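# Loop the blue air tube and plug its end into its coupling

## Task

Curve the blue air tube around until its loose end meets the coupling fitted to its other end, and press that loose end fully home inside the coupling.

## Robot and tools

Two arms work here, left_arm and right_arm. Each has a two-finger gripper whose fingers point along the gripper's +z axis and separate along its y axis. All positions, hand poses and targets are given in the scene frame: origin at table-top height midway between the nominal arm bases, +z up, +x out over the table, and left_arm on the +y side. Image left and right do not follow the arm names. The calibrated bases sit at left_arm (+0.004, +0.314, 0) m and right_arm (+0.007, -0.226, 0) m, each with almost no yaw. end_effector_position is the point between the finger pads, a little under 1 cm behind the tips. Reported poses can be off by a few centimetres, and more when the arm reaches far.

A row is always 14 numbers, each in [-1, 1]. The first 7 are for left_arm: dx, dy, dz, rx, ry, rz, opening. The next 7 are the same for right_arm. Send all 14 even if only one arm moves. dx, dy and dz are an offset along the scene axes. rx, ry and rz form one rotation vector that turns about the hand's position. 1.0 equals 0.6 m or 180 degrees. These offsets always count from the arm's Hand target at the start of the action or move, never from the row before it. Sending the same offset again therefore moves the arm further. Six zeros re-command the current Hand target. Opening is absolute: +1 is fully open at about 87 mm, 0 is about 43 mm, -1 is closed. A 0 in the opening slot is a real command, so resend the present opening to leave a gripper as it is.

execute_actions(actions, cameras): actions is a list of actions. Each action is up to 15 rows, one per 1/30 s step. A short action holds its last row until all 15 steps are used. An empty list returns the state, images from all cameras, and the scene number. cameras takes names, ["all"] or []. The camera names are cam_high, cam_low, cam_table, cam_left_wrist and cam_right_wrist. An unknown name makes the whole call invalid.

move(target, speed, blend, opening_speed, blocking, cameras): target is either one 14-number row or a list of up to 15 rows. Every row is an offset from the same starting Hand targets. Each gripper travels a straight path. speed is in m/s, from 0.002 to 2.9, default 0.25, and turning is capped at twice that value in rad/s. You can give one speed or one per target. blend, in metres, rounds the corners of a list; 0 means stopping at each target. opening_speed is in scale units per second, at least 0.2. blocking=false returns after about 0.5 s while the move keeps going. A move lasts at most 10 s. Paths do not avoid obstacles or the other arm. The result adds a move: line with the outcome, such as done, off_target, moving, held or fault, and any limits that acted. limits=paced means a pose was clipped; limits=held means steps were withheld. done means the arm is at rest within 10 mm and 2 degrees of its target. It does not tell you whether the arm is touching anything.

wait(seconds 0 to 10) lets the scene run on the last commands. stop brakes a running move. zoom_image(camera, region [x0,y0,x1,y1], at most 504x504 px) enlarges part of the newest image. read_manual gives licence texts. finished_scene(scene) ends the scene for good, so call it only once the tube end stays seated without the robot holding it.

Results report per arm: end_effector_position in metres, end_effector_quat_wxyz, Hand target (the last commanded pose after clipping), Tool commands, grip_measured (on the same scale as opening), joint positions, velocities and torques. Joint velocities are marked as within noise when the arm is still. A gripper often stops short of its Hand target, and waiting does not close that gap. Check where it actually is and send the missing distance as an offset. Orientation commands are clipped to within 40 degrees of the measured orientation per step. Correct any tilt after a move. Small moves can do nothing or drift sideways.

To grip, command an opening about 0.04 below the grip_measured reading at first touch for full force, or less far below for a lighter grip. The pads push up to about 20 N each. A fast close can press harder.

Things to avoid: letting anything fall off the table or leaving it off the table, which fails the scene. Also avoid dropping parts, letting go of moving parts, slams, and hard hits on fixed or heavy objects. Never let the arms hit or press each other, and never close one gripper on the other arm's fingers. Keep strain off the wrist camera cables. Route paths around an arm's own base, not close past it. Fast moves hit harder and overshoot more, and aiming far past a contact presses harder. To stop pushing, command the target back behind the gripper. Holding loads, reaching out far or straining against a blocked pose heats the motors. A MOTOR HOT line appears at 75 °C. At 90 °C a fault folds that arm away for the rest of the scene. Loose objects may get nudged occasionally. Time spent thinking lets the scene keep running.

Each tool is called after ">>>" as name(argument=value, ...), one argument or row to a line, values as JSON.

## Session

>>> execute_actions(
  actions=[],
)

Scene clock: 0.00 s.
left_arm: end_effector_position=(+0.3772, +0.3317, +0.0449) grip_measured=+1.000 end_effector_quat_wxyz=(+0.556, -0.029, +0.830, +0.034) | right_arm: end_effector_position=(+0.3731, -0.2915, +0.0501) grip_measured=+0.994 end_effector_quat_wxyz=(+0.554, +0.162, +0.804, -0.142)
Joint positions: left_arm=[-0.007 1.51 0.363 0.756 -0.077 -0.006 1] | right_arm=[0.016 1.526 0.376 0.76 0.425 0.116 0.997]
Joint velocities: within noise
Joint torques (N m): no reading
Heat: left arm: 31 °C; right arm: 33 °C.
Hand target: left_arm +0.3811, +0.3318, +0.0514; +0.564, -0.029, +0.825, +0.034 | right_arm +0.3779, -0.2917, +0.0587; +0.565, +0.165, +0.796, -0.140
Tool commands: left_gripper/opening=+1.0 right_gripper/opening=+1.0

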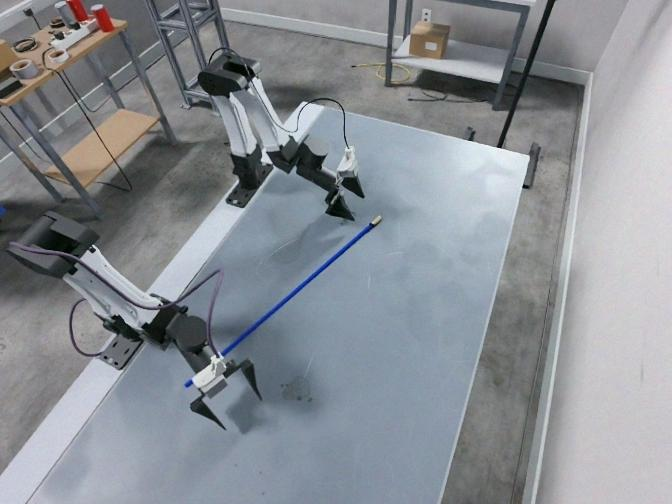

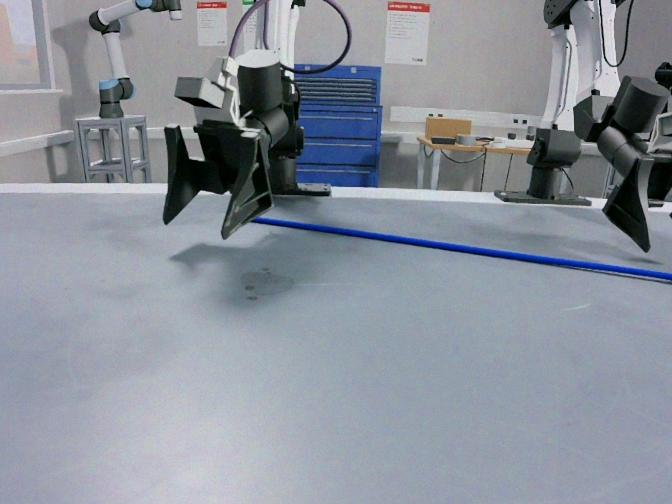

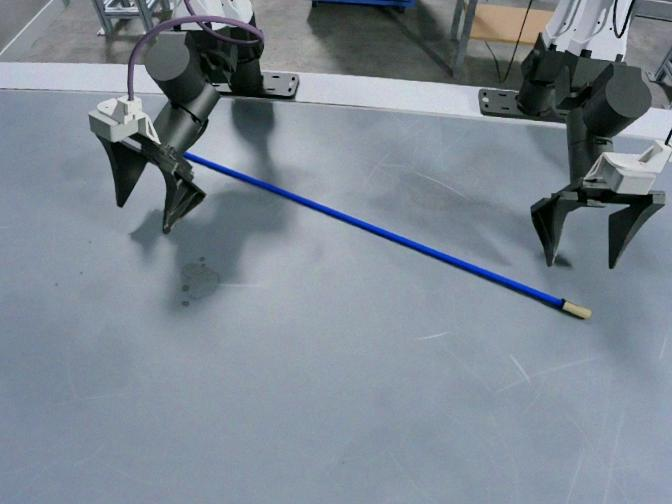

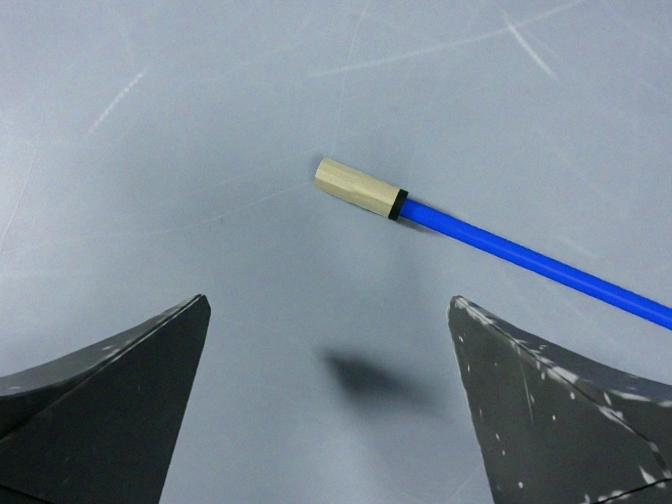

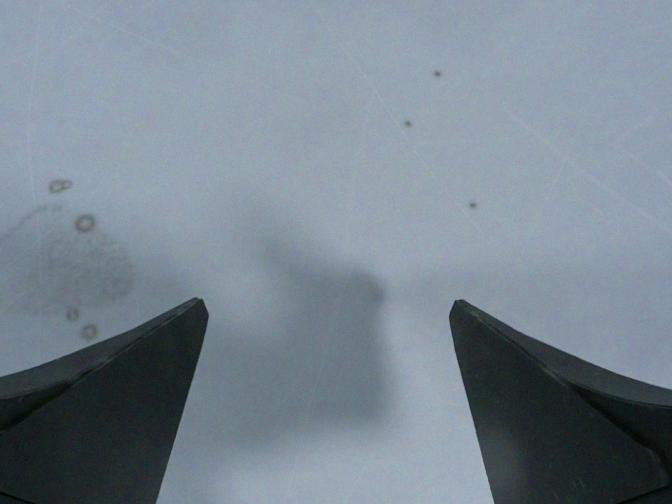

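>>> move(
  target=[
    [-0.02,0,0.2,-0.033,0.38,0,1,-0.02,0.05,0.2,0.166,0.357,0,1],
  ],
  cameras=["all"],
)

Scene clock: 28.60 s.
left_arm: end_effector_position=(+0.3661, +0.3317, +0.1677) grip_measured=+1.000 end_effector_quat_wxyz=(+0.028, -0.028, +0.999, +0.010) | right_arm: end_effector_position=(+0.3613, -0.2601, +0.1741) grip_measured=+0.994 end_effector_quat_wxyz=(+0.030, +0.193, +0.981, -0.008)
Joint positions: left_arm=[0.022 2.084 2.149 -1.579 -0.02 -0.014 1] | right_arm=[-0.107 2.048 2.12 -1.585 0.021 0.271 0.997]
Joint torques (N m): left_arm=[0.95 -9.68 6.79 0.34 0.12 -0.01] | right_arm=[-0.69 -7.69 7.53 0.52 -0.08 -0.02]
Heat: left arm: 34 °C; right arm: 35 °C.
Hand target: left_arm +0.3691, +0.3318, +0.1714; +0.001, -0.033, +0.999, +0.004 | right_arm +0.3659, -0.2617, +0.1787; +0.002, +0.199, +0.980, -0.006
Off the commanded pose: left_arm 0.005 m, 3 deg | right_arm 0.007 m, 3 deg.
joint sent to its limit (left arm) — joint 4 (wrist pitch), lower limit. The joint targets are off in orientation, not in position.
joint sent to its limit (right arm) — joint 4 (wrist pitch), lower limit. The joint targets are off in orientation, not in position.
move: off_target (left_arm, right_arm)

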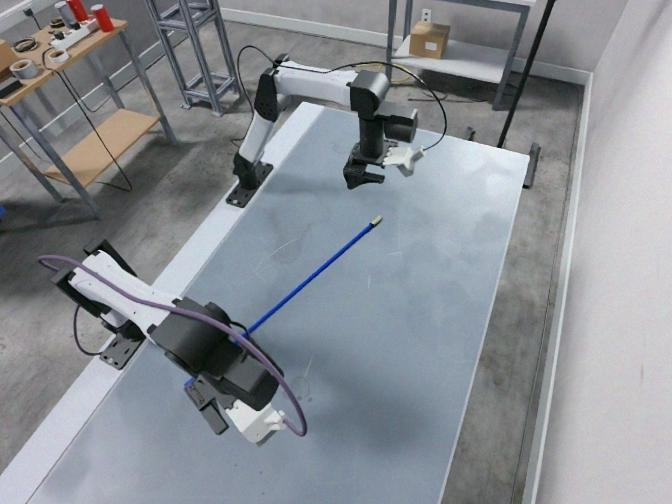

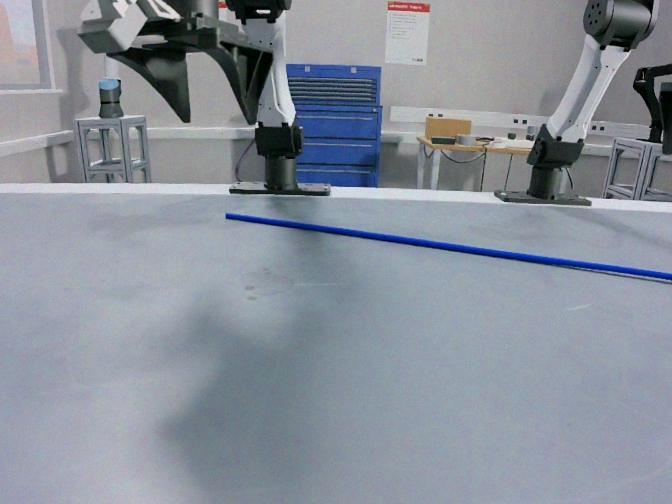

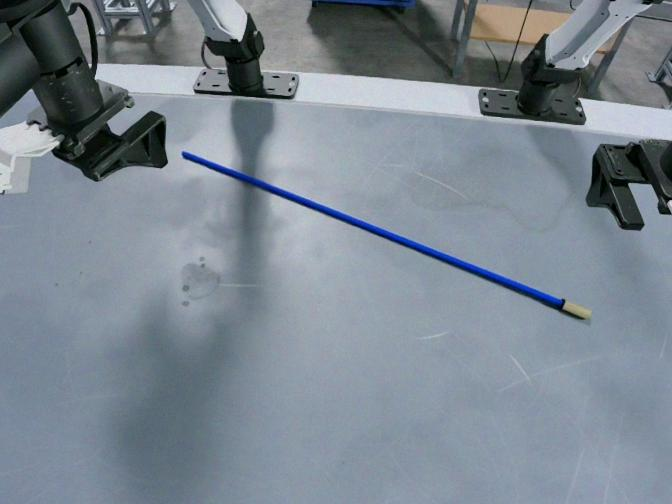

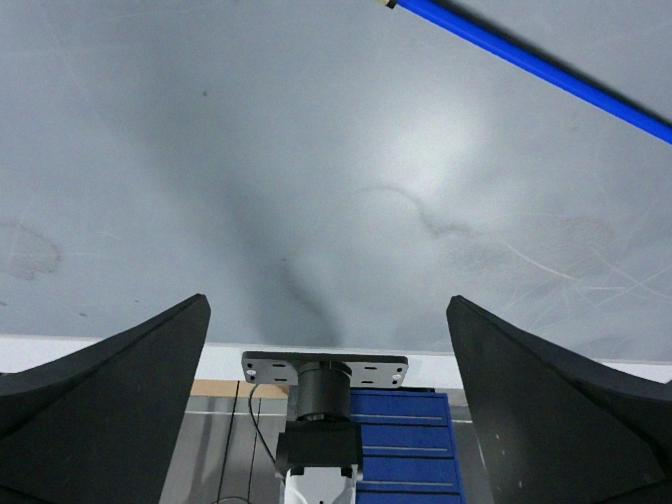

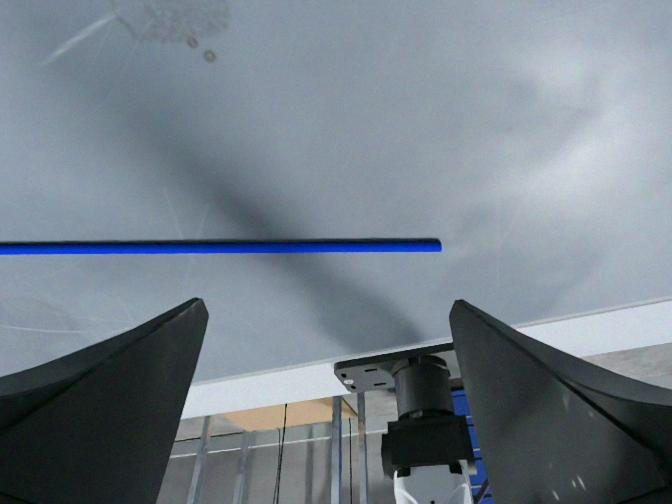

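>>> move(
  target=[
    [0.075,-0.04,-0.11,0,0,-0.622,1,0.0,0.0,0,0,0,0.528,1],
  ],
  cameras=["all"],
  speed=0.5,
)

Scene clock: 68.93 s.
left_arm: end_effector_position=(+0.4126, +0.3102, +0.0929) grip_measured=+1.000 end_effector_quat_wxyz=(-0.014, +0.806, +0.591, -0.010) | right_arm: end_effector_position=(+0.3687, -0.2660, +0.1667) grip_measured=+0.994 end_effector_quat_wxyz=(-0.004, -0.579, +0.815, -0.003)
Joint positions: left_arm=[-0.131 2.106 1.873 -1.37 -0.007 1.764 1] | right_arm=[0.013 2.008 2.02 -1.586 0.011 -1.233 0.997]
Joint torques (N m): left_arm=[0.1 -13.89 4.44 0.25 0.21 0.12] | right_arm=[0.9 -10.85 4.62 0.37 -0.16 -0.23]
Heat: left arm: 35 °C; right arm: 36 °C.
Hand target: left_arm +0.4141, +0.3078, +0.1054; +0.004, +0.810, +0.586, +0.001 | right_arm +0.3659, -0.2617, +0.1786; +0.005, -0.588, +0.809, -0.002
Off the commanded pose: left_arm 0.013 m, 2 deg | right_arm 0.013 m, 2 deg.
joint sent to its limit (right arm) — joint 4 (wrist pitch), lower limit. The joint targets still meet the commanded pose.
move: off_target (left_arm, right_arm)

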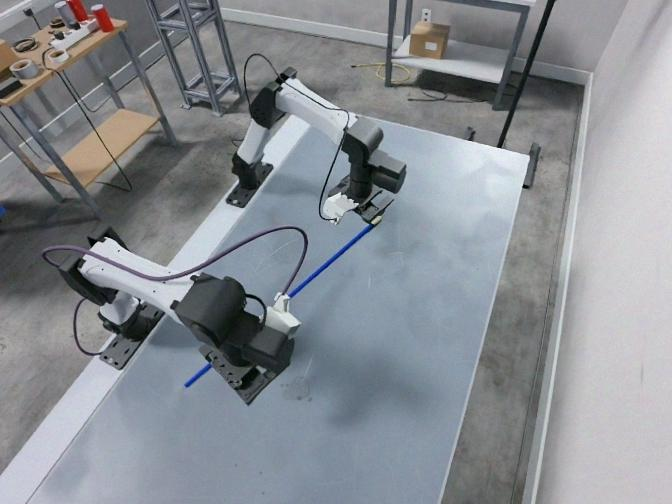

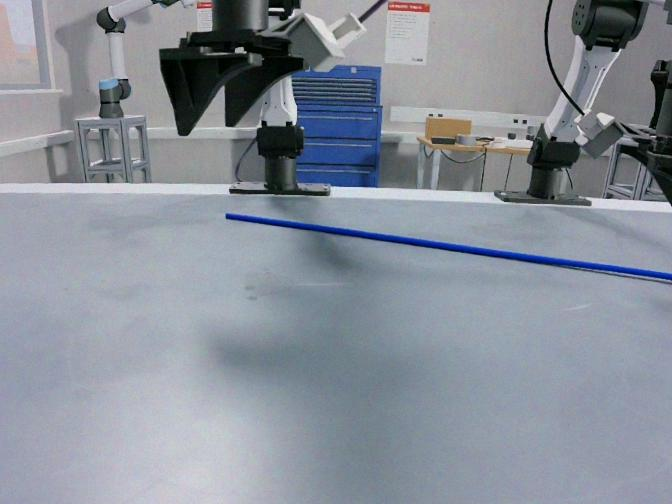

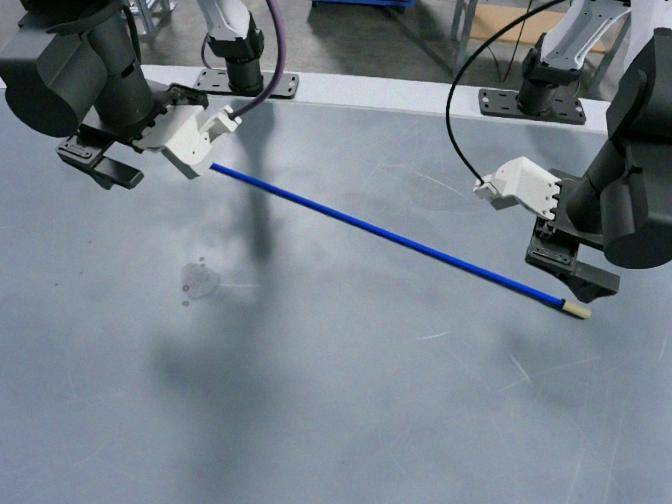

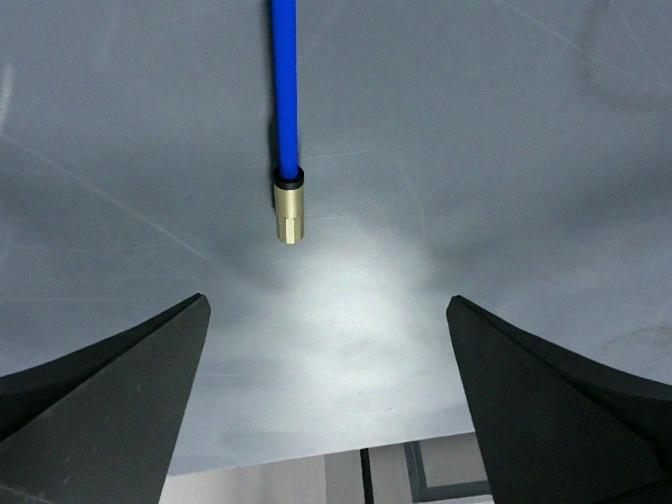

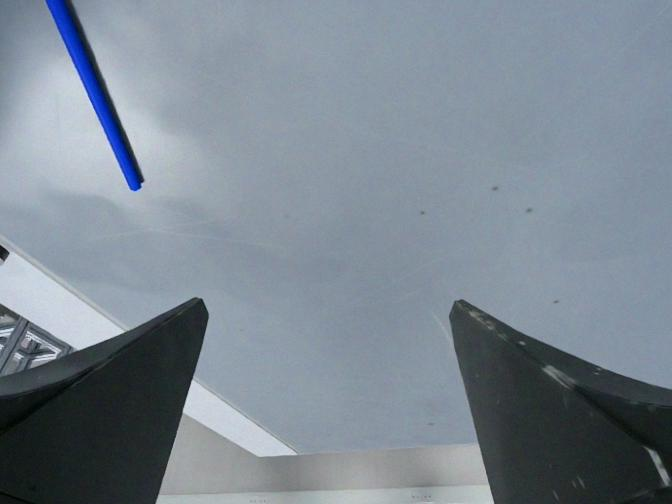

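>>> move(
  target=[
    [0.038,0.009,-0.08,0,0,0,1,0.0,0.0,0,0,0,0,1],
  ],
  cameras=["cam_left_wrist","cam_table"],
)

Scene clock: 81.17 s.
left_arm: end_effector_position=(+0.4348, +0.3133, +0.0595) grip_measured=+1.000 end_effector_quat_wxyz=(-0.002, +0.808, +0.589, +0.003) | right_arm: end_effector_position=(+0.3687, -0.2660, +0.1667) grip_measured=+0.994 end_effector_quat_wxyz=(-0.004, -0.579, +0.815, -0.003)
Joint positions: left_arm=[-0.118 2.168 1.836 -1.236 -0.007 1.783 1] | right_arm=[0.013 2.008 2.02 -1.586 0.011 -1.234 0.997]
Joint torques (N m): left_arm=[0.72 -10.63 5.05 0.35 0.22 0.13] | right_arm=[0.87 -10.85 4.59 0.37 -0.16 -0.24]
Heat: left arm: 37 °C; right arm: 36 °C.
Hand target: left_arm +0.4369, +0.3132, +0.0574; +0.004, +0.810, +0.586, +0.001 | right_arm +0.3659, -0.2617, +0.1786; +0.005, -0.589, +0.808, -0.002
Off the commanded pose: left_arm 0.003 m, 1 deg | right_arm 0.013 m, 2 deg.
joint sent to its limit (right arm) — joint 4 (wrist pitch), lower limit. The joint targets still meet the commanded pose.
move: off_target (right_arm)
Images, in order (width x height): cam_table 672x504, cam_left_wrist 672x504.

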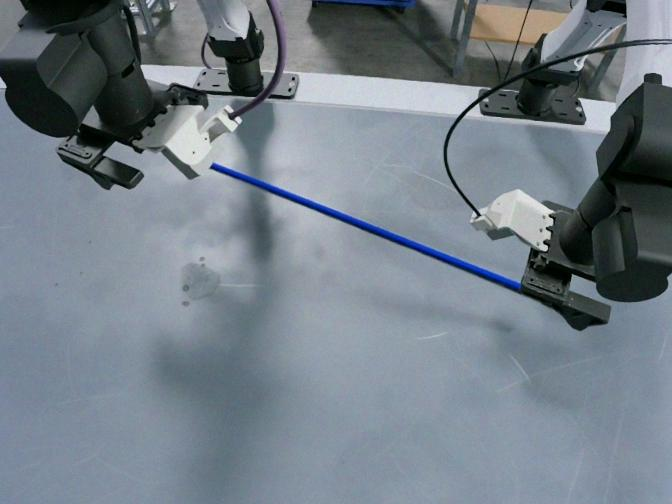

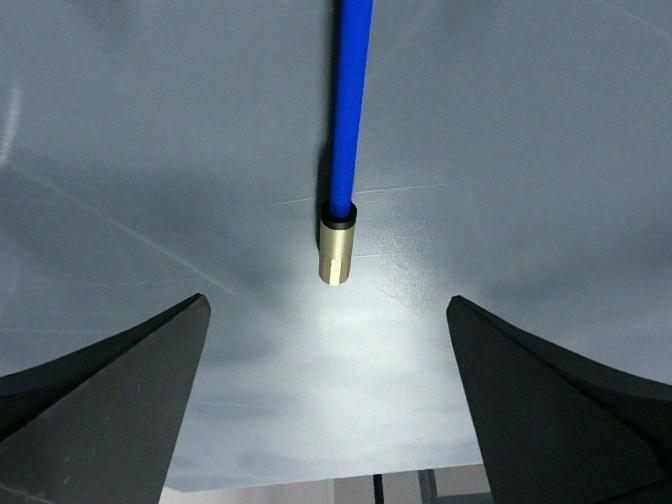

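>>> move(
  target=[
    [-0.012,-0.04,-0.055,0,0,0,0.3,0.0,0.0,0,0,0,0,1],
  ],
  cameras=["cam_left_wrist","cam_table"],
  speed=0.15,
)

Scene clock: 88.80 s.
left_arm: end_effector_position=(+0.4306, +0.2911, +0.0296) grip_measured=+0.300 end_effector_quat_wxyz=(+0.002, +0.813, +0.583, +0.007) | right_arm: end_effector_position=(+0.3687, -0.2660, +0.1667) grip_measured=+0.994 end_effector_quat_wxyz=(-0.004, -0.579, +0.815, -0.003)
Joint positions: left_arm=[-0.171 2.168 1.716 -1.107 -0.006 1.746 0.65] | right_arm=[0.013 2.008 2.02 -1.586 0.011 -1.234 0.997]
Joint torques (N m): left_arm=[0.23 -10 4.56 0.34 0.19 -0.12] | right_arm=[0.88 -10.85 4.57 0.37 -0.16 -0.24]
Heat: left arm: 37 °C; right arm: 37 °C.
Hand target: left_arm +0.4298, +0.2892, +0.0245; +0.004, +0.810, +0.586, +0.001 | right_arm +0.3659, -0.2617, +0.1786; +0.005, -0.589, +0.808, -0.002
Off the commanded pose: left_arm 0.006 m, 1 deg | right_arm 0.013 m, 2 deg.
joint sent to its limit (right arm) — joint 4 (wrist pitch), lower limit. The joint targets still meet the commanded pose.
move: off_target (right_arm)
Images, in order (width x height): cam_table 672x504, cam_left_wrist 672x504.

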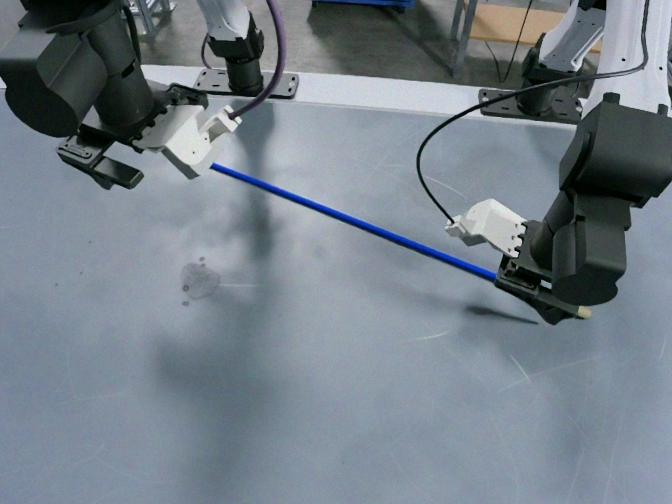

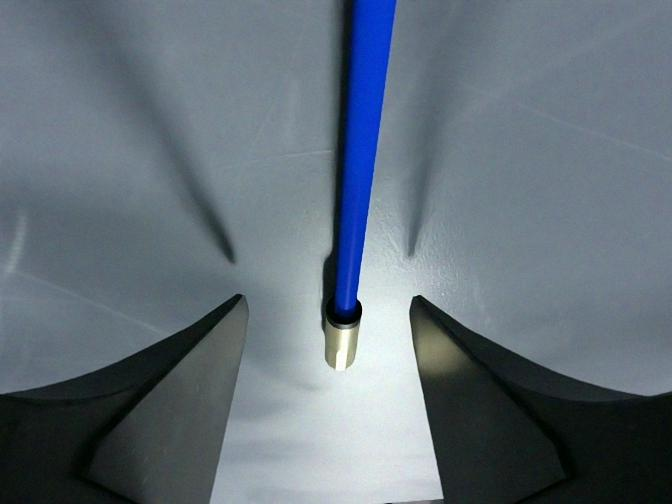

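>>> move(
  target=[
    [0.028,0.088,-0.006,0,0,0,0.3,0.0,0.0,0,0,0,0,1],
    [0.028,0.088,-0.022,0,0,0,0.3,0.0,0.0,0,0,0,0,1],
  ],
  cameras=["cam_left_wrist","cam_table"],
  speed=0.15,
)

Scene clock: 96.97 s.
left_arm: end_effector_position=(+0.4451, +0.3450, +0.0211) grip_measured=+0.300 end_effector_quat_wxyz=(+0.003, +0.805, +0.593, +0.008) | right_arm: end_effector_position=(+0.3687, -0.2660, +0.1667) grip_measured=+0.994 end_effector_quat_wxyz=(-0.004, -0.579, +0.815, -0.003)
Joint positions: left_arm=[-0.041 2.215 1.757 -1.096 -0.005 1.85 0.65] | right_arm=[0.013 2.008 2.02 -1.586 0.011 -1.234 0.997]
Joint torques (N m): left_arm=[-0.09 -9.09 4.74 0.39 0.17 0.13] | right_arm=[0.87 -10.85 4.57 0.37 -0.16 -0.23]
Heat: left arm: 36 °C; right arm: 38 °C.
Hand target: left_arm +0.4465, +0.3421, +0.0112; +0.004, +0.810, +0.586, +0.001 | right_arm +0.3659, -0.2617, +0.1786; +0.005, -0.589, +0.808, -0.002
Off the commanded pose: left_arm 0.010 m, 1 deg | right_arm 0.013 m, 2 deg.
joint sent to its limit (right arm) — joint 4 (wrist pitch), lower limit. The joint targets still meet the commanded pose.
move: off_target (right_arm)
Images, in order (width x height): cam_table 672x504, cam_left_wrist 672x504.

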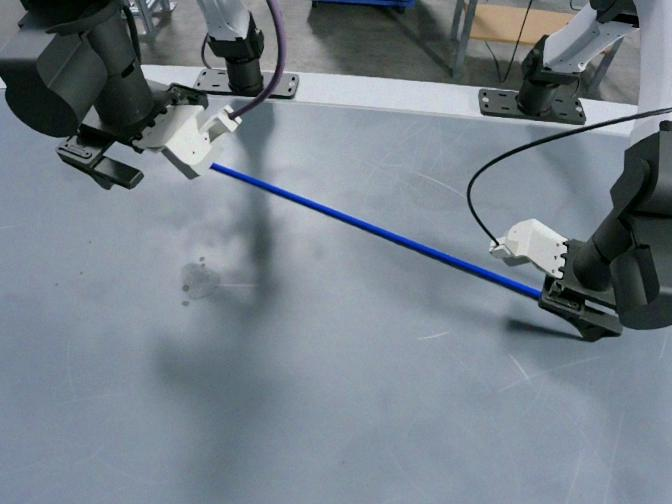

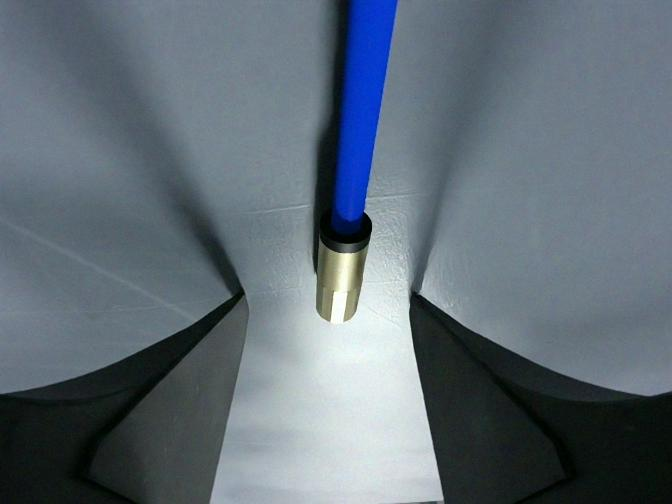

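>>> move(
  target=[
    [-0.001,0.0,-0.011,0,0,0,0.3,0.0,0.0,0,0,0,0,1],
  ],
  cameras=["cam_left_wrist"],
  speed=0.1,
)

>>> move(
  target=[
    [0,0.0,0,0,0,0,-0.9,0.0,0.0,0,0,0,0,1],
  ],
  cameras=["cam_left_wrist"],
  opening_speed=1,
)

Scene clock: 102.63 s.
left_arm: end_effector_position=(+0.4480, +0.3449, +0.0203) grip_measured=+0.300 end_effector_quat_wxyz=(+0.007, +0.805, +0.593, +0.013) | right_arm: end_effector_position=(+0.3687, -0.2660, +0.1667) grip_measured=+0.994 end_effector_quat_wxyz=(-0.004, -0.579, +0.815, -0.003)
Joint positions: left_arm=[-0.041 2.216 1.755 -1.081 -0.005 1.85 0.65] | right_arm=[0.013 2.008 2.02 -1.586 0.011 -1.234 0.997]
Joint torques (N m): left_arm=[-0.05 -9.01 3.47 0.49 0.18 0.14] | right_arm=[0.92 -10.86 4.57 0.37 -0.16 -0.24]
Heat: left arm: 36 °C; right arm: 39 °C.
Hand target: left_arm +0.4460, +0.3420, +0.0047; +0.004, +0.810, +0.586, +0.001 | right_arm +0.3659, -0.2617, +0.1786; +0.005, -0.589, +0.808, -0.002
Off the commanded pose: left_arm 0.016 m, 2 deg | right_arm 0.013 m, 2 deg.
joint sent to its limit (right arm) — joint 4 (wrist pitch), lower limit. The joint targets still meet the commanded pose.
move: off_target (left_arm, right_arm)
Images, in order (width x height): cam_left_wrist 672x504.

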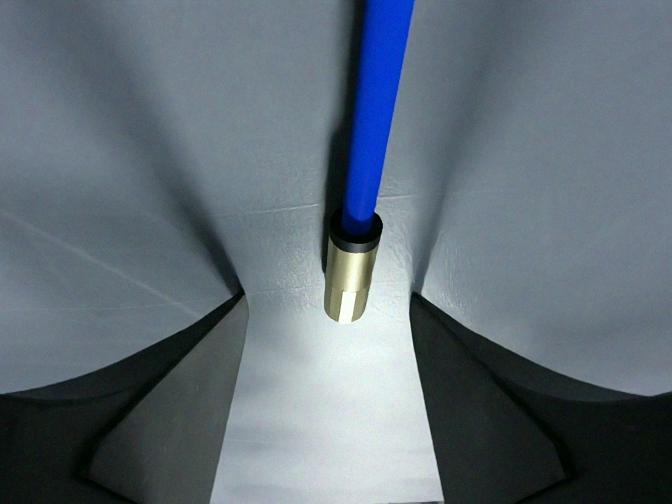

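Scene clock: 104.03 s.
left_arm: end_effector_position=(+0.4482, +0.3452, +0.0204) grip_measured=-0.612 end_effector_quat_wxyz=(+0.006, +0.805, +0.593, +0.014) | right_arm: end_effector_position=(+0.3687, -0.2660, +0.1667) grip_measured=+0.994 end_effector_quat_wxyz=(-0.004, -0.579, +0.815, -0.003)
Joint positions: left_arm=[-0.041 2.216 1.755 -1.08 -0.007 1.85 0.194] | right_arm=[0.013 2.008 2.02 -1.586 0.011 -1.234 0.997]
Joint torques (N m): left_arm=[-0.05 -9.02 3.52 0.49 0.23 0.17] | right_arm=[0.91 -10.84 4.57 0.37 -0.17 -0.24]
Heat: left arm: 36 °C; right arm: 39 °C.
Hand target: left_arm +0.4459, +0.3420, +0.0046; +0.004, +0.810, +0.586, +0.001 | right_arm +0.3659, -0.2617, +0.1786; +0.005, -0.589, +0.808, -0.002
Off the commanded pose: left_arm 0.016 m, 2 deg | right_arm 0.013 m, 2 deg.
joint sent to its limit (right arm) — joint 4 (wrist pitch), lower limit. The joint targets still meet the commanded pose.
move: off_target (left_arm, right_arm)
Images, in order (width x height): cam_left_wrist 672x504.

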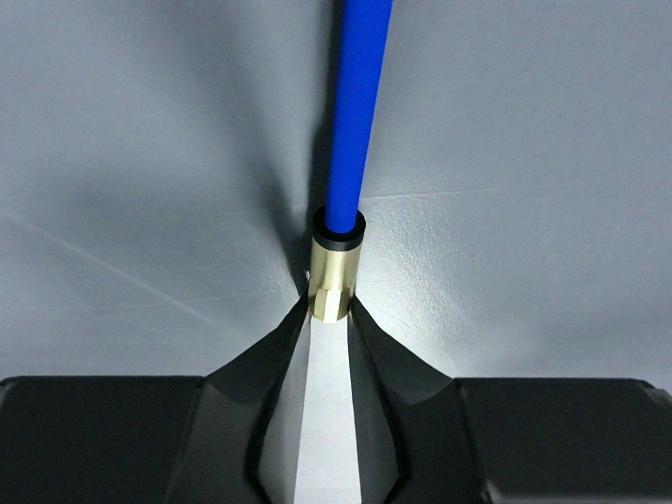

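>>> move(
  target=[
    [0.0,0.0,0.015,0,0,0,0.0,0.0,0.0,0,0,0,0,1],
    [-0.006,-0.018,0.01,0,0,0,0,0.0,0.0,0,0,0,0,1],
    [-0.006,-0.018,-0.005,0,0,0,0,0.0,0.0,0,0,0,0,1],
    [-0.006,-0.018,-0.005,0,0,0,-0.9,0.0,0.0,0,0,0,0,1],
  ],
  cameras=["cam_left_wrist"],
  speed=0.1,
)

Scene clock: 111.87 s.
left_arm: end_effector_position=(+0.4499, +0.3404, +0.0192) grip_measured=-0.609 end_effector_quat_wxyz=(-0.003, +0.810, +0.586, +0.026) | right_arm: end_effector_position=(+0.3687, -0.2660, +0.1667) grip_measured=+0.994 end_effector_quat_wxyz=(-0.004, -0.579, +0.815, -0.003)
Joint positions: left_arm=[-0.064 2.215 1.742 -1.061 -0.037 1.845 0.195] | right_arm=[0.013 2.008 2.02 -1.586 0.011 -1.234 0.997]
Joint velocities: left_arm=[within noise] | right_arm=[-0.012 -0.012 -0.007 -0.037 -0.022 -0.154 -0.019]
Joint torques (N m): left_arm=[-0.27 -9.54 2.44 0.47 0.53 -0.1] | right_arm=[0.88 -10.85 4.57 0.37 -0.16 -0.24]
Heat: left arm: 36 °C; right arm: 40 °C.
Hand target: left_arm +0.4423, +0.3312, +0.0016; +0.004, +0.810, +0.586, +0.001 | right_arm +0.3659, -0.2617, +0.1786; +0.005, -0.589, +0.808, -0.002
Off the commanded pose: left_arm 0.021 m, 3 deg | right_arm 0.013 m, 2 deg.
joint sent to its limit (right arm) — joint 4 (wrist pitch), lower limit. The joint targets still meet the commanded pose.
move: off_target (left_arm, right_arm); target 4's new opening was sent with left_arm's hand 0.022 m and 3 deg from that target
Images, in order (width x height): cam_left_wrist 672x504.

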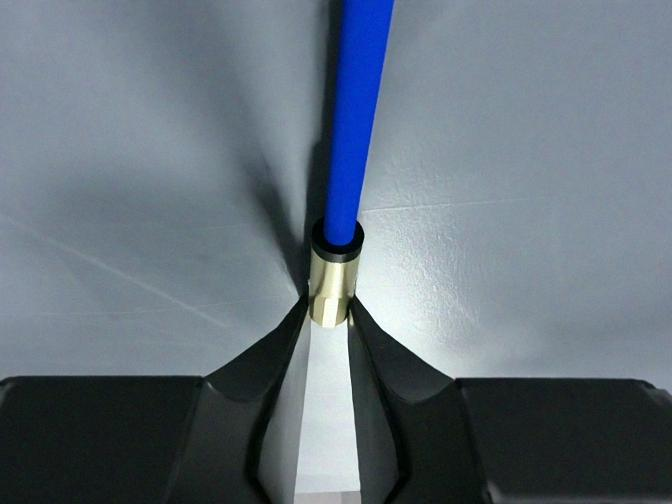

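>>> move(
  target=[
    [0.0,0.0,0.04,0,0,0,0.0,0.0,0.0,0,0,0,0,1],
    [0,-0.01,0.04,0,0,0,0,0.0,0.0,0,0,0,0,1],
    [0,-0.01,0.025,0,0,0,0,0.0,0.0,0,0,0,0,1],
    [0,-0.01,0.025,0,0,0,-0.9,0.0,0.0,0,0,0,0,1],
  ],
  cameras=["cam_left_wrist"],
  speed=0.1,
)

Scene clock: 120.37 s.
left_arm: end_effector_position=(+0.4442, +0.3320, +0.0212) grip_measured=-0.601 end_effector_quat_wxyz=(-0.003, +0.810, +0.586, +0.011) | right_arm: end_effector_position=(+0.3687, -0.2660, +0.1667) grip_measured=+0.994 end_effector_quat_wxyz=(-0.004, -0.579, +0.815, -0.003)
Joint positions: left_arm=[-0.077 2.214 1.755 -1.097 -0.018 1.831 0.2] | right_arm=[0.013 2.008 2.02 -1.586 0.011 -1.234 0.997]
Joint torques (N m): left_arm=[-0.4 -10.78 4.25 0.33 0.35 -0.09] | right_arm=[0.88 -10.85 4.56 0.37 -0.15 -0.24]
Heat: left arm: 36 °C; right arm: 41 °C.
Hand target: left_arm +0.4423, +0.3252, +0.0167; +0.004, +0.810, +0.586, +0.001 | right_arm +0.3659, -0.2617, +0.1786; +0.005, -0.589, +0.808, -0.002
Off the commanded pose: left_arm 0.009 m, 1 deg | right_arm 0.013 m, 2 deg.
joint sent to its limit (right arm) — joint 4 (wrist pitch), lower limit. The joint targets still meet the commanded pose.
move: off_target (right_arm)
Images, in order (width x height): cam_left_wrist 672x504.

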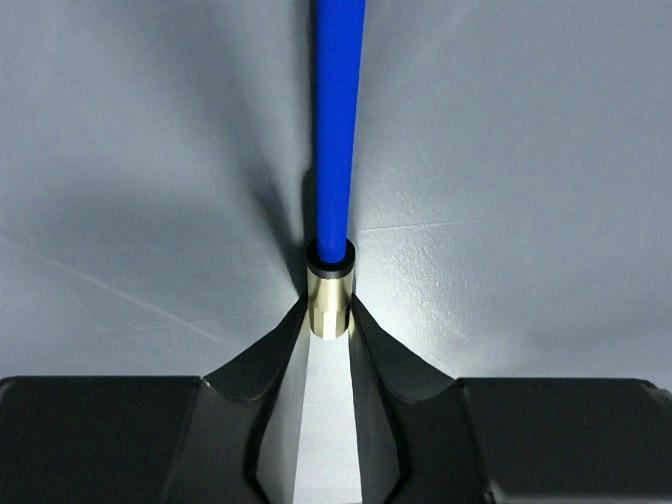

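>>> move(
  target=[
    [-0.01,-0.01,0.03,0,0,0.09,-0.9,0.0,-0.0,0,0,0,0,1],
  ],
  cameras=["all"],
  speed=0.15,
)

Scene clock: 128.50 s.
left_arm: end_effector_position=(+0.4320, +0.3240, +0.0339) grip_measured=-0.601 end_effector_quat_wxyz=(-0.003, +0.722, +0.692, +0.005) | right_arm: end_effector_position=(+0.3687, -0.2660, +0.1667) grip_measured=+0.994 end_effector_quat_wxyz=(-0.004, -0.579, +0.815, -0.003)
Joint positions: left_arm=[-0.097 2.214 1.808 -1.162 -0.011 1.535 0.2] | right_arm=[0.013 2.008 2.02 -1.586 0.011 -1.234 0.997]
Joint torques (N m): left_arm=[-0.35 -10.21 7.06 0.21 0.22 -0.12] | right_arm=[0.88 -10.85 4.57 0.37 -0.16 -0.24]
Heat: left arm: 36 °C; right arm: 41 °C.
Hand target: left_arm +0.4364, +0.3192, +0.0347; +0.004, +0.719, +0.695, +0.002 | right_arm +0.3659, -0.2617, +0.1786; +0.005, -0.589, +0.808, -0.002
Off the commanded pose: left_arm 0.006 m, 1 deg | right_arm 0.013 m, 2 deg.
joint sent to its limit (right arm) — joint 4 (wrist pitch), lower limit. The joint targets still meet the commanded pose.
move: off_target (right_arm)

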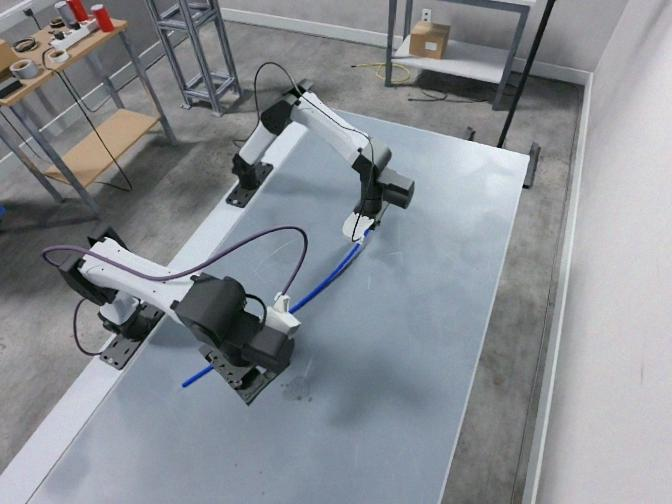

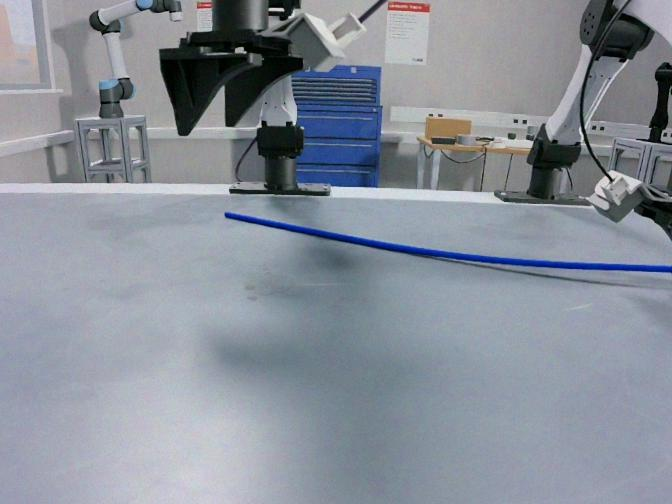

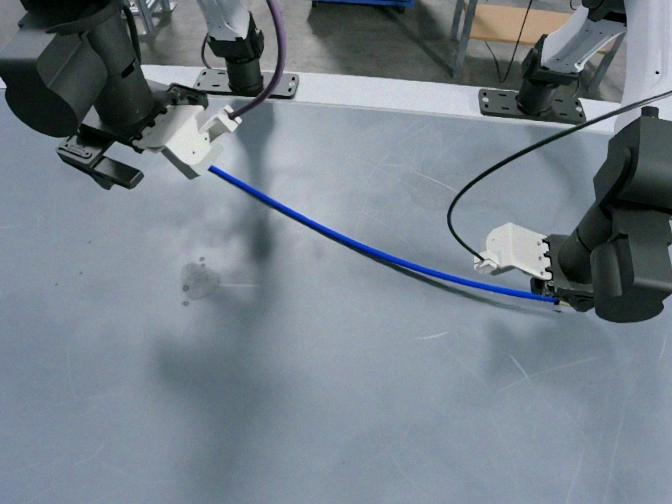

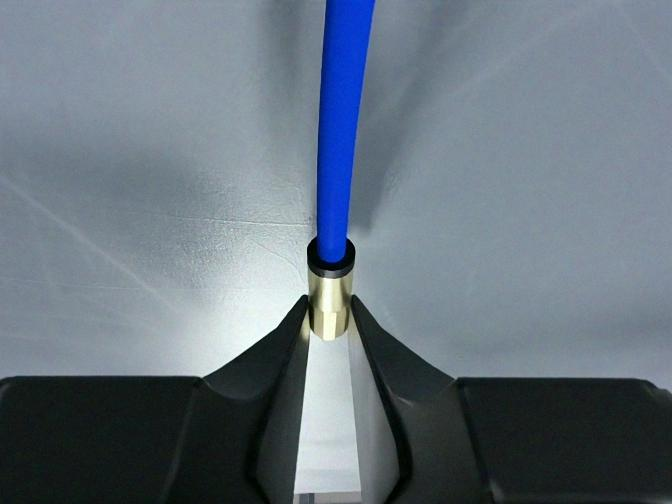

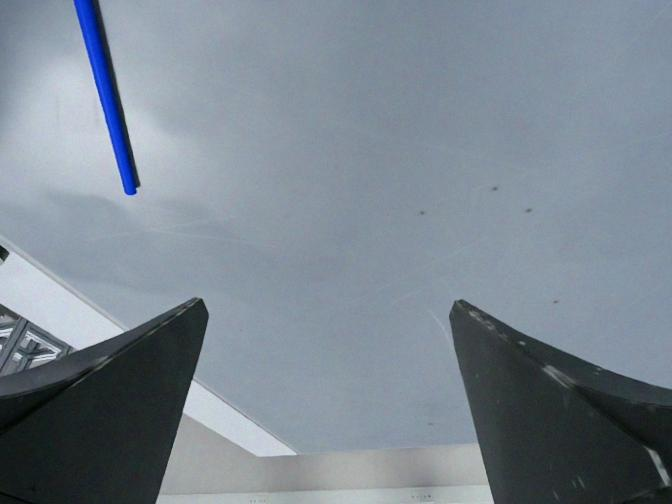

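>>> move(
  target=[
    [0.14,0.04,0.07,0,0,0.15,-0.9,0.0,-0.0,0,0,0,0,1],
  ],
  cameras=["cam_table","cam_left_wrist","cam_right_wrist"],
  speed=0.2,
)

Scene clock: 136.27 s.
left_arm: end_effector_position=(+0.5179, +0.3407, +0.0750) grip_measured=-0.601 end_effector_quat_wxyz=(+0.063, +0.554, +0.829, +0.046) | right_arm: end_effector_position=(+0.3687, -0.2660, +0.1667) grip_measured=+0.994 end_effector_quat_wxyz=(-0.004, -0.579, +0.815, -0.003)
Joint positions: left_arm=[-0.045 2.693 2.841 -1.563 -0.011 1.153 0.2] | right_arm=[0.013 2.008 2.02 -1.586 0.011 -1.234 0.997]
Joint torques (N m): left_arm=[0.73 -12.83 6.72 0.5 0.1 -0.11] | right_arm=[0.9 -10.86 4.57 0.37 -0.15 -0.23]
Heat: left arm: 36 °C; right arm: 42 °C.
Hand target: left_arm +0.5203, +0.3431, +0.0765; +0.003, +0.537, +0.843, +0.003 | right_arm +0.3659, -0.2617, +0.1786; +0.005, -0.589, +0.808, -0.002
Off the commanded pose: left_arm 0.004 m, 9 deg | right_arm 0.013 m, 2 deg.
elbow stopped short (left arm): the move would have taken joint 3 (elbow) straighter than the controller allows.
joint sent to its limit (right arm) — joint 4 (wrist pitch), lower limit. The joint targets still meet the commanded pose.
move: off_target (left_arm, right_arm)
Images, in order (width x height): cam_table 672x504, cam_left_wrist 672x504, cam_right_wrist 672x504.

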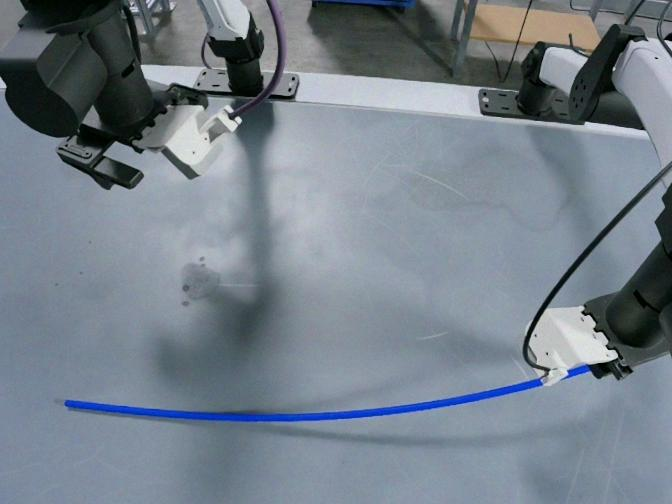

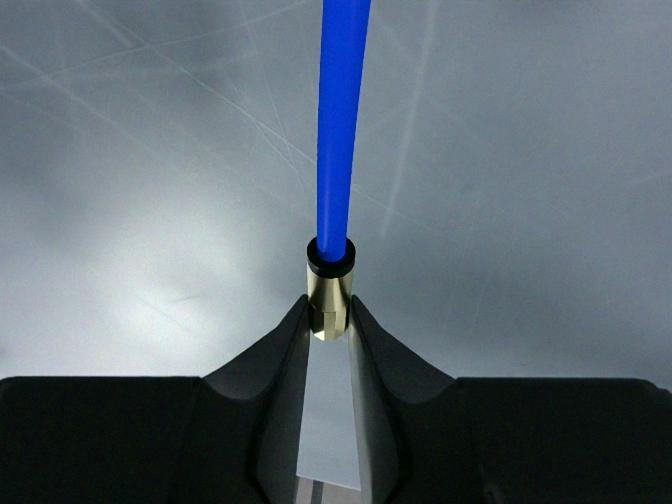

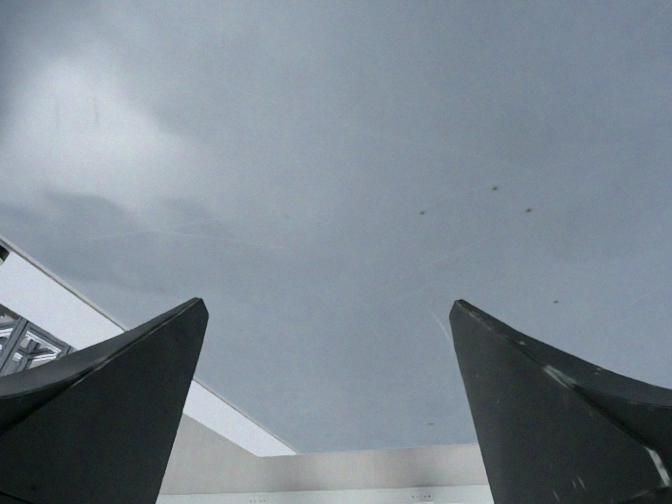

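>>> move(
  target=[
    [-0.2,-0.02,-0.04,0,0,-0.08,-0.9,0.17,-0.1,-0.06,0,0,0.1,1],
  ],
  cameras=["cam_table","cam_high","cam_right_wrist"],
  speed=0.2,
)

Scene clock: 156.10 s.
left_arm: end_effector_position=(+0.3965, +0.3346, +0.0394) grip_measured=-0.601 end_effector_quat_wxyz=(-0.017, +0.632, +0.774, -0.006) | right_arm: end_effector_position=(+0.4627, -0.3205, +0.1397) grip_measured=+0.994 end_effector_quat_wxyz=(-0.020, +0.706, -0.707, +0.033)
Joint positions: left_arm=[-0.074 2.142 1.712 -1.176 -0.011 1.315 0.2] | right_arm=[-0.101 2.328 2.42 -1.586 0.011 -1.682 0.997]
Joint torques (N m): left_arm=[-0.09 -14.48 4.41 0.29 0.2 0.16] | right_arm=[-0.32 -9.02 7.46 0.48 -0.16 -0.23]
Heat: left arm: 43 °C; right arm: 43 °C.
Hand target: left_arm +0.4004, +0.3312, +0.0526; +0.003, +0.639, +0.769, +0.002 | right_arm +0.4679, -0.3216, +0.1427; -0.006, +0.708, -0.706, +0.001
Off the commanded pose: left_arm 0.014 m, 3 deg | right_arm 0.006 m, 4 deg.
joint sent to its limit (right arm) — joint 4 (wrist pitch), lower limit. The joint targets are off in orientation, not in position.
move: off_target (left_arm, right_arm)
Images, in order (width x height): cam_high 672x504, cam_table 672x504, cam_right_wrist 672x504.

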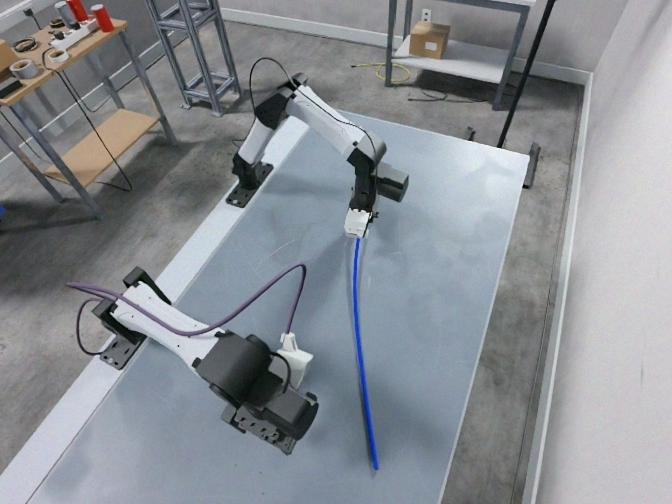

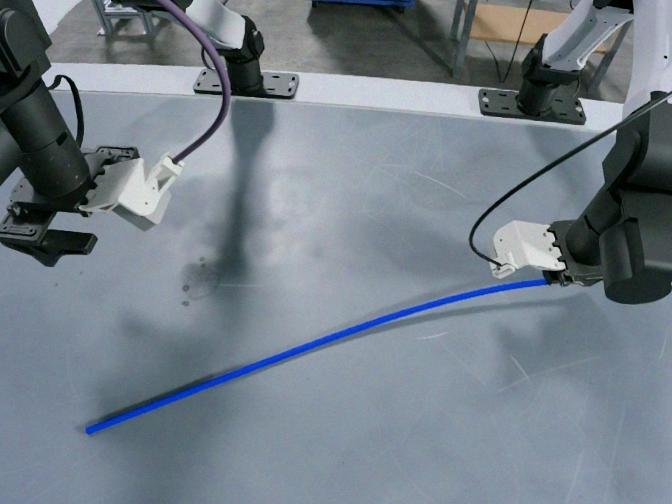

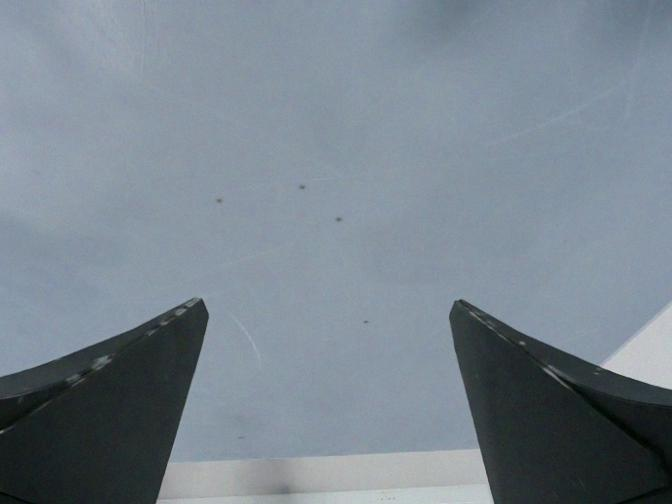

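>>> move(
  target=[
    [0.0,-0.05,0.1,0,0,-0.14,-0.9,0,0,0,0,0,0,1],
  ],
  cameras=["cam_table","cam_right_wrist"],
  speed=0.3,
)

Scene clock: 160.40 s.
left_arm: end_effector_position=(+0.3953, +0.3054, +0.0946) grip_measured=-0.601 end_effector_quat_wxyz=(-0.018, +0.786, +0.617, -0.010) | right_arm: end_effector_position=(+0.4628, -0.3205, +0.1397) grip_measured=+0.994 end_effector_quat_wxyz=(-0.020, +0.706, -0.707, +0.033)
Joint positions: left_arm=[-0.151 2.054 1.8 -1.357 -0.01 1.678 0.2] | right_arm=[-0.101 2.328 2.42 -1.586 0.011 -1.682 0.997]
Joint torques (N m): left_arm=[-0.1 -12.97 6.93 0.11 0.24 0.12] | right_arm=[-0.31 -9.03 7.47 0.48 -0.15 -0.23]
Heat: left arm: 44 °C; right arm: 43 °C.
Hand target: left_arm +0.4004, +0.3011, +0.1125; +0.004, +0.791, +0.612, +0.002 | right_arm +0.4679, -0.3216, +0.1427; -0.006, +0.708, -0.707, +0.001
Off the commanded pose: left_arm 0.019 m, 3 deg | right_arm 0.006 m, 4 deg.
joint sent to its limit (right arm) — joint 4 (wrist pitch), lower limit. The joint targets are off in orientation, not in position.
move: off_target (left_arm, right_arm)
Images, in order (width x height): cam_table 672x504, cam_right_wrist 672x504.

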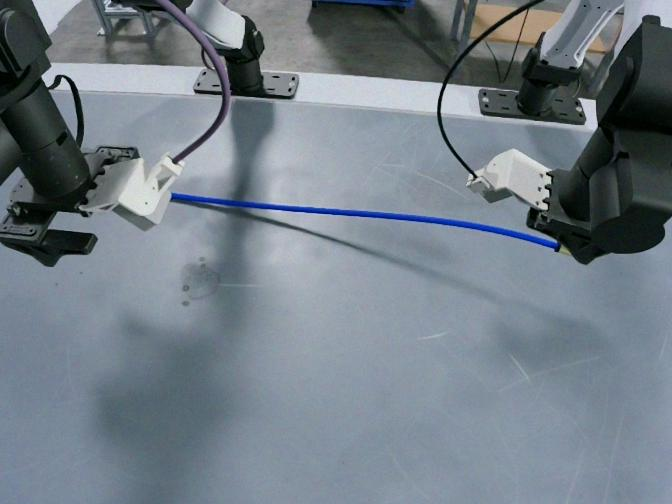

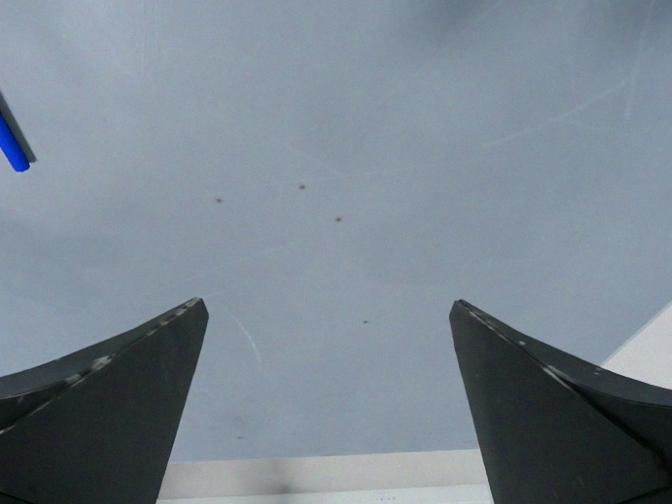

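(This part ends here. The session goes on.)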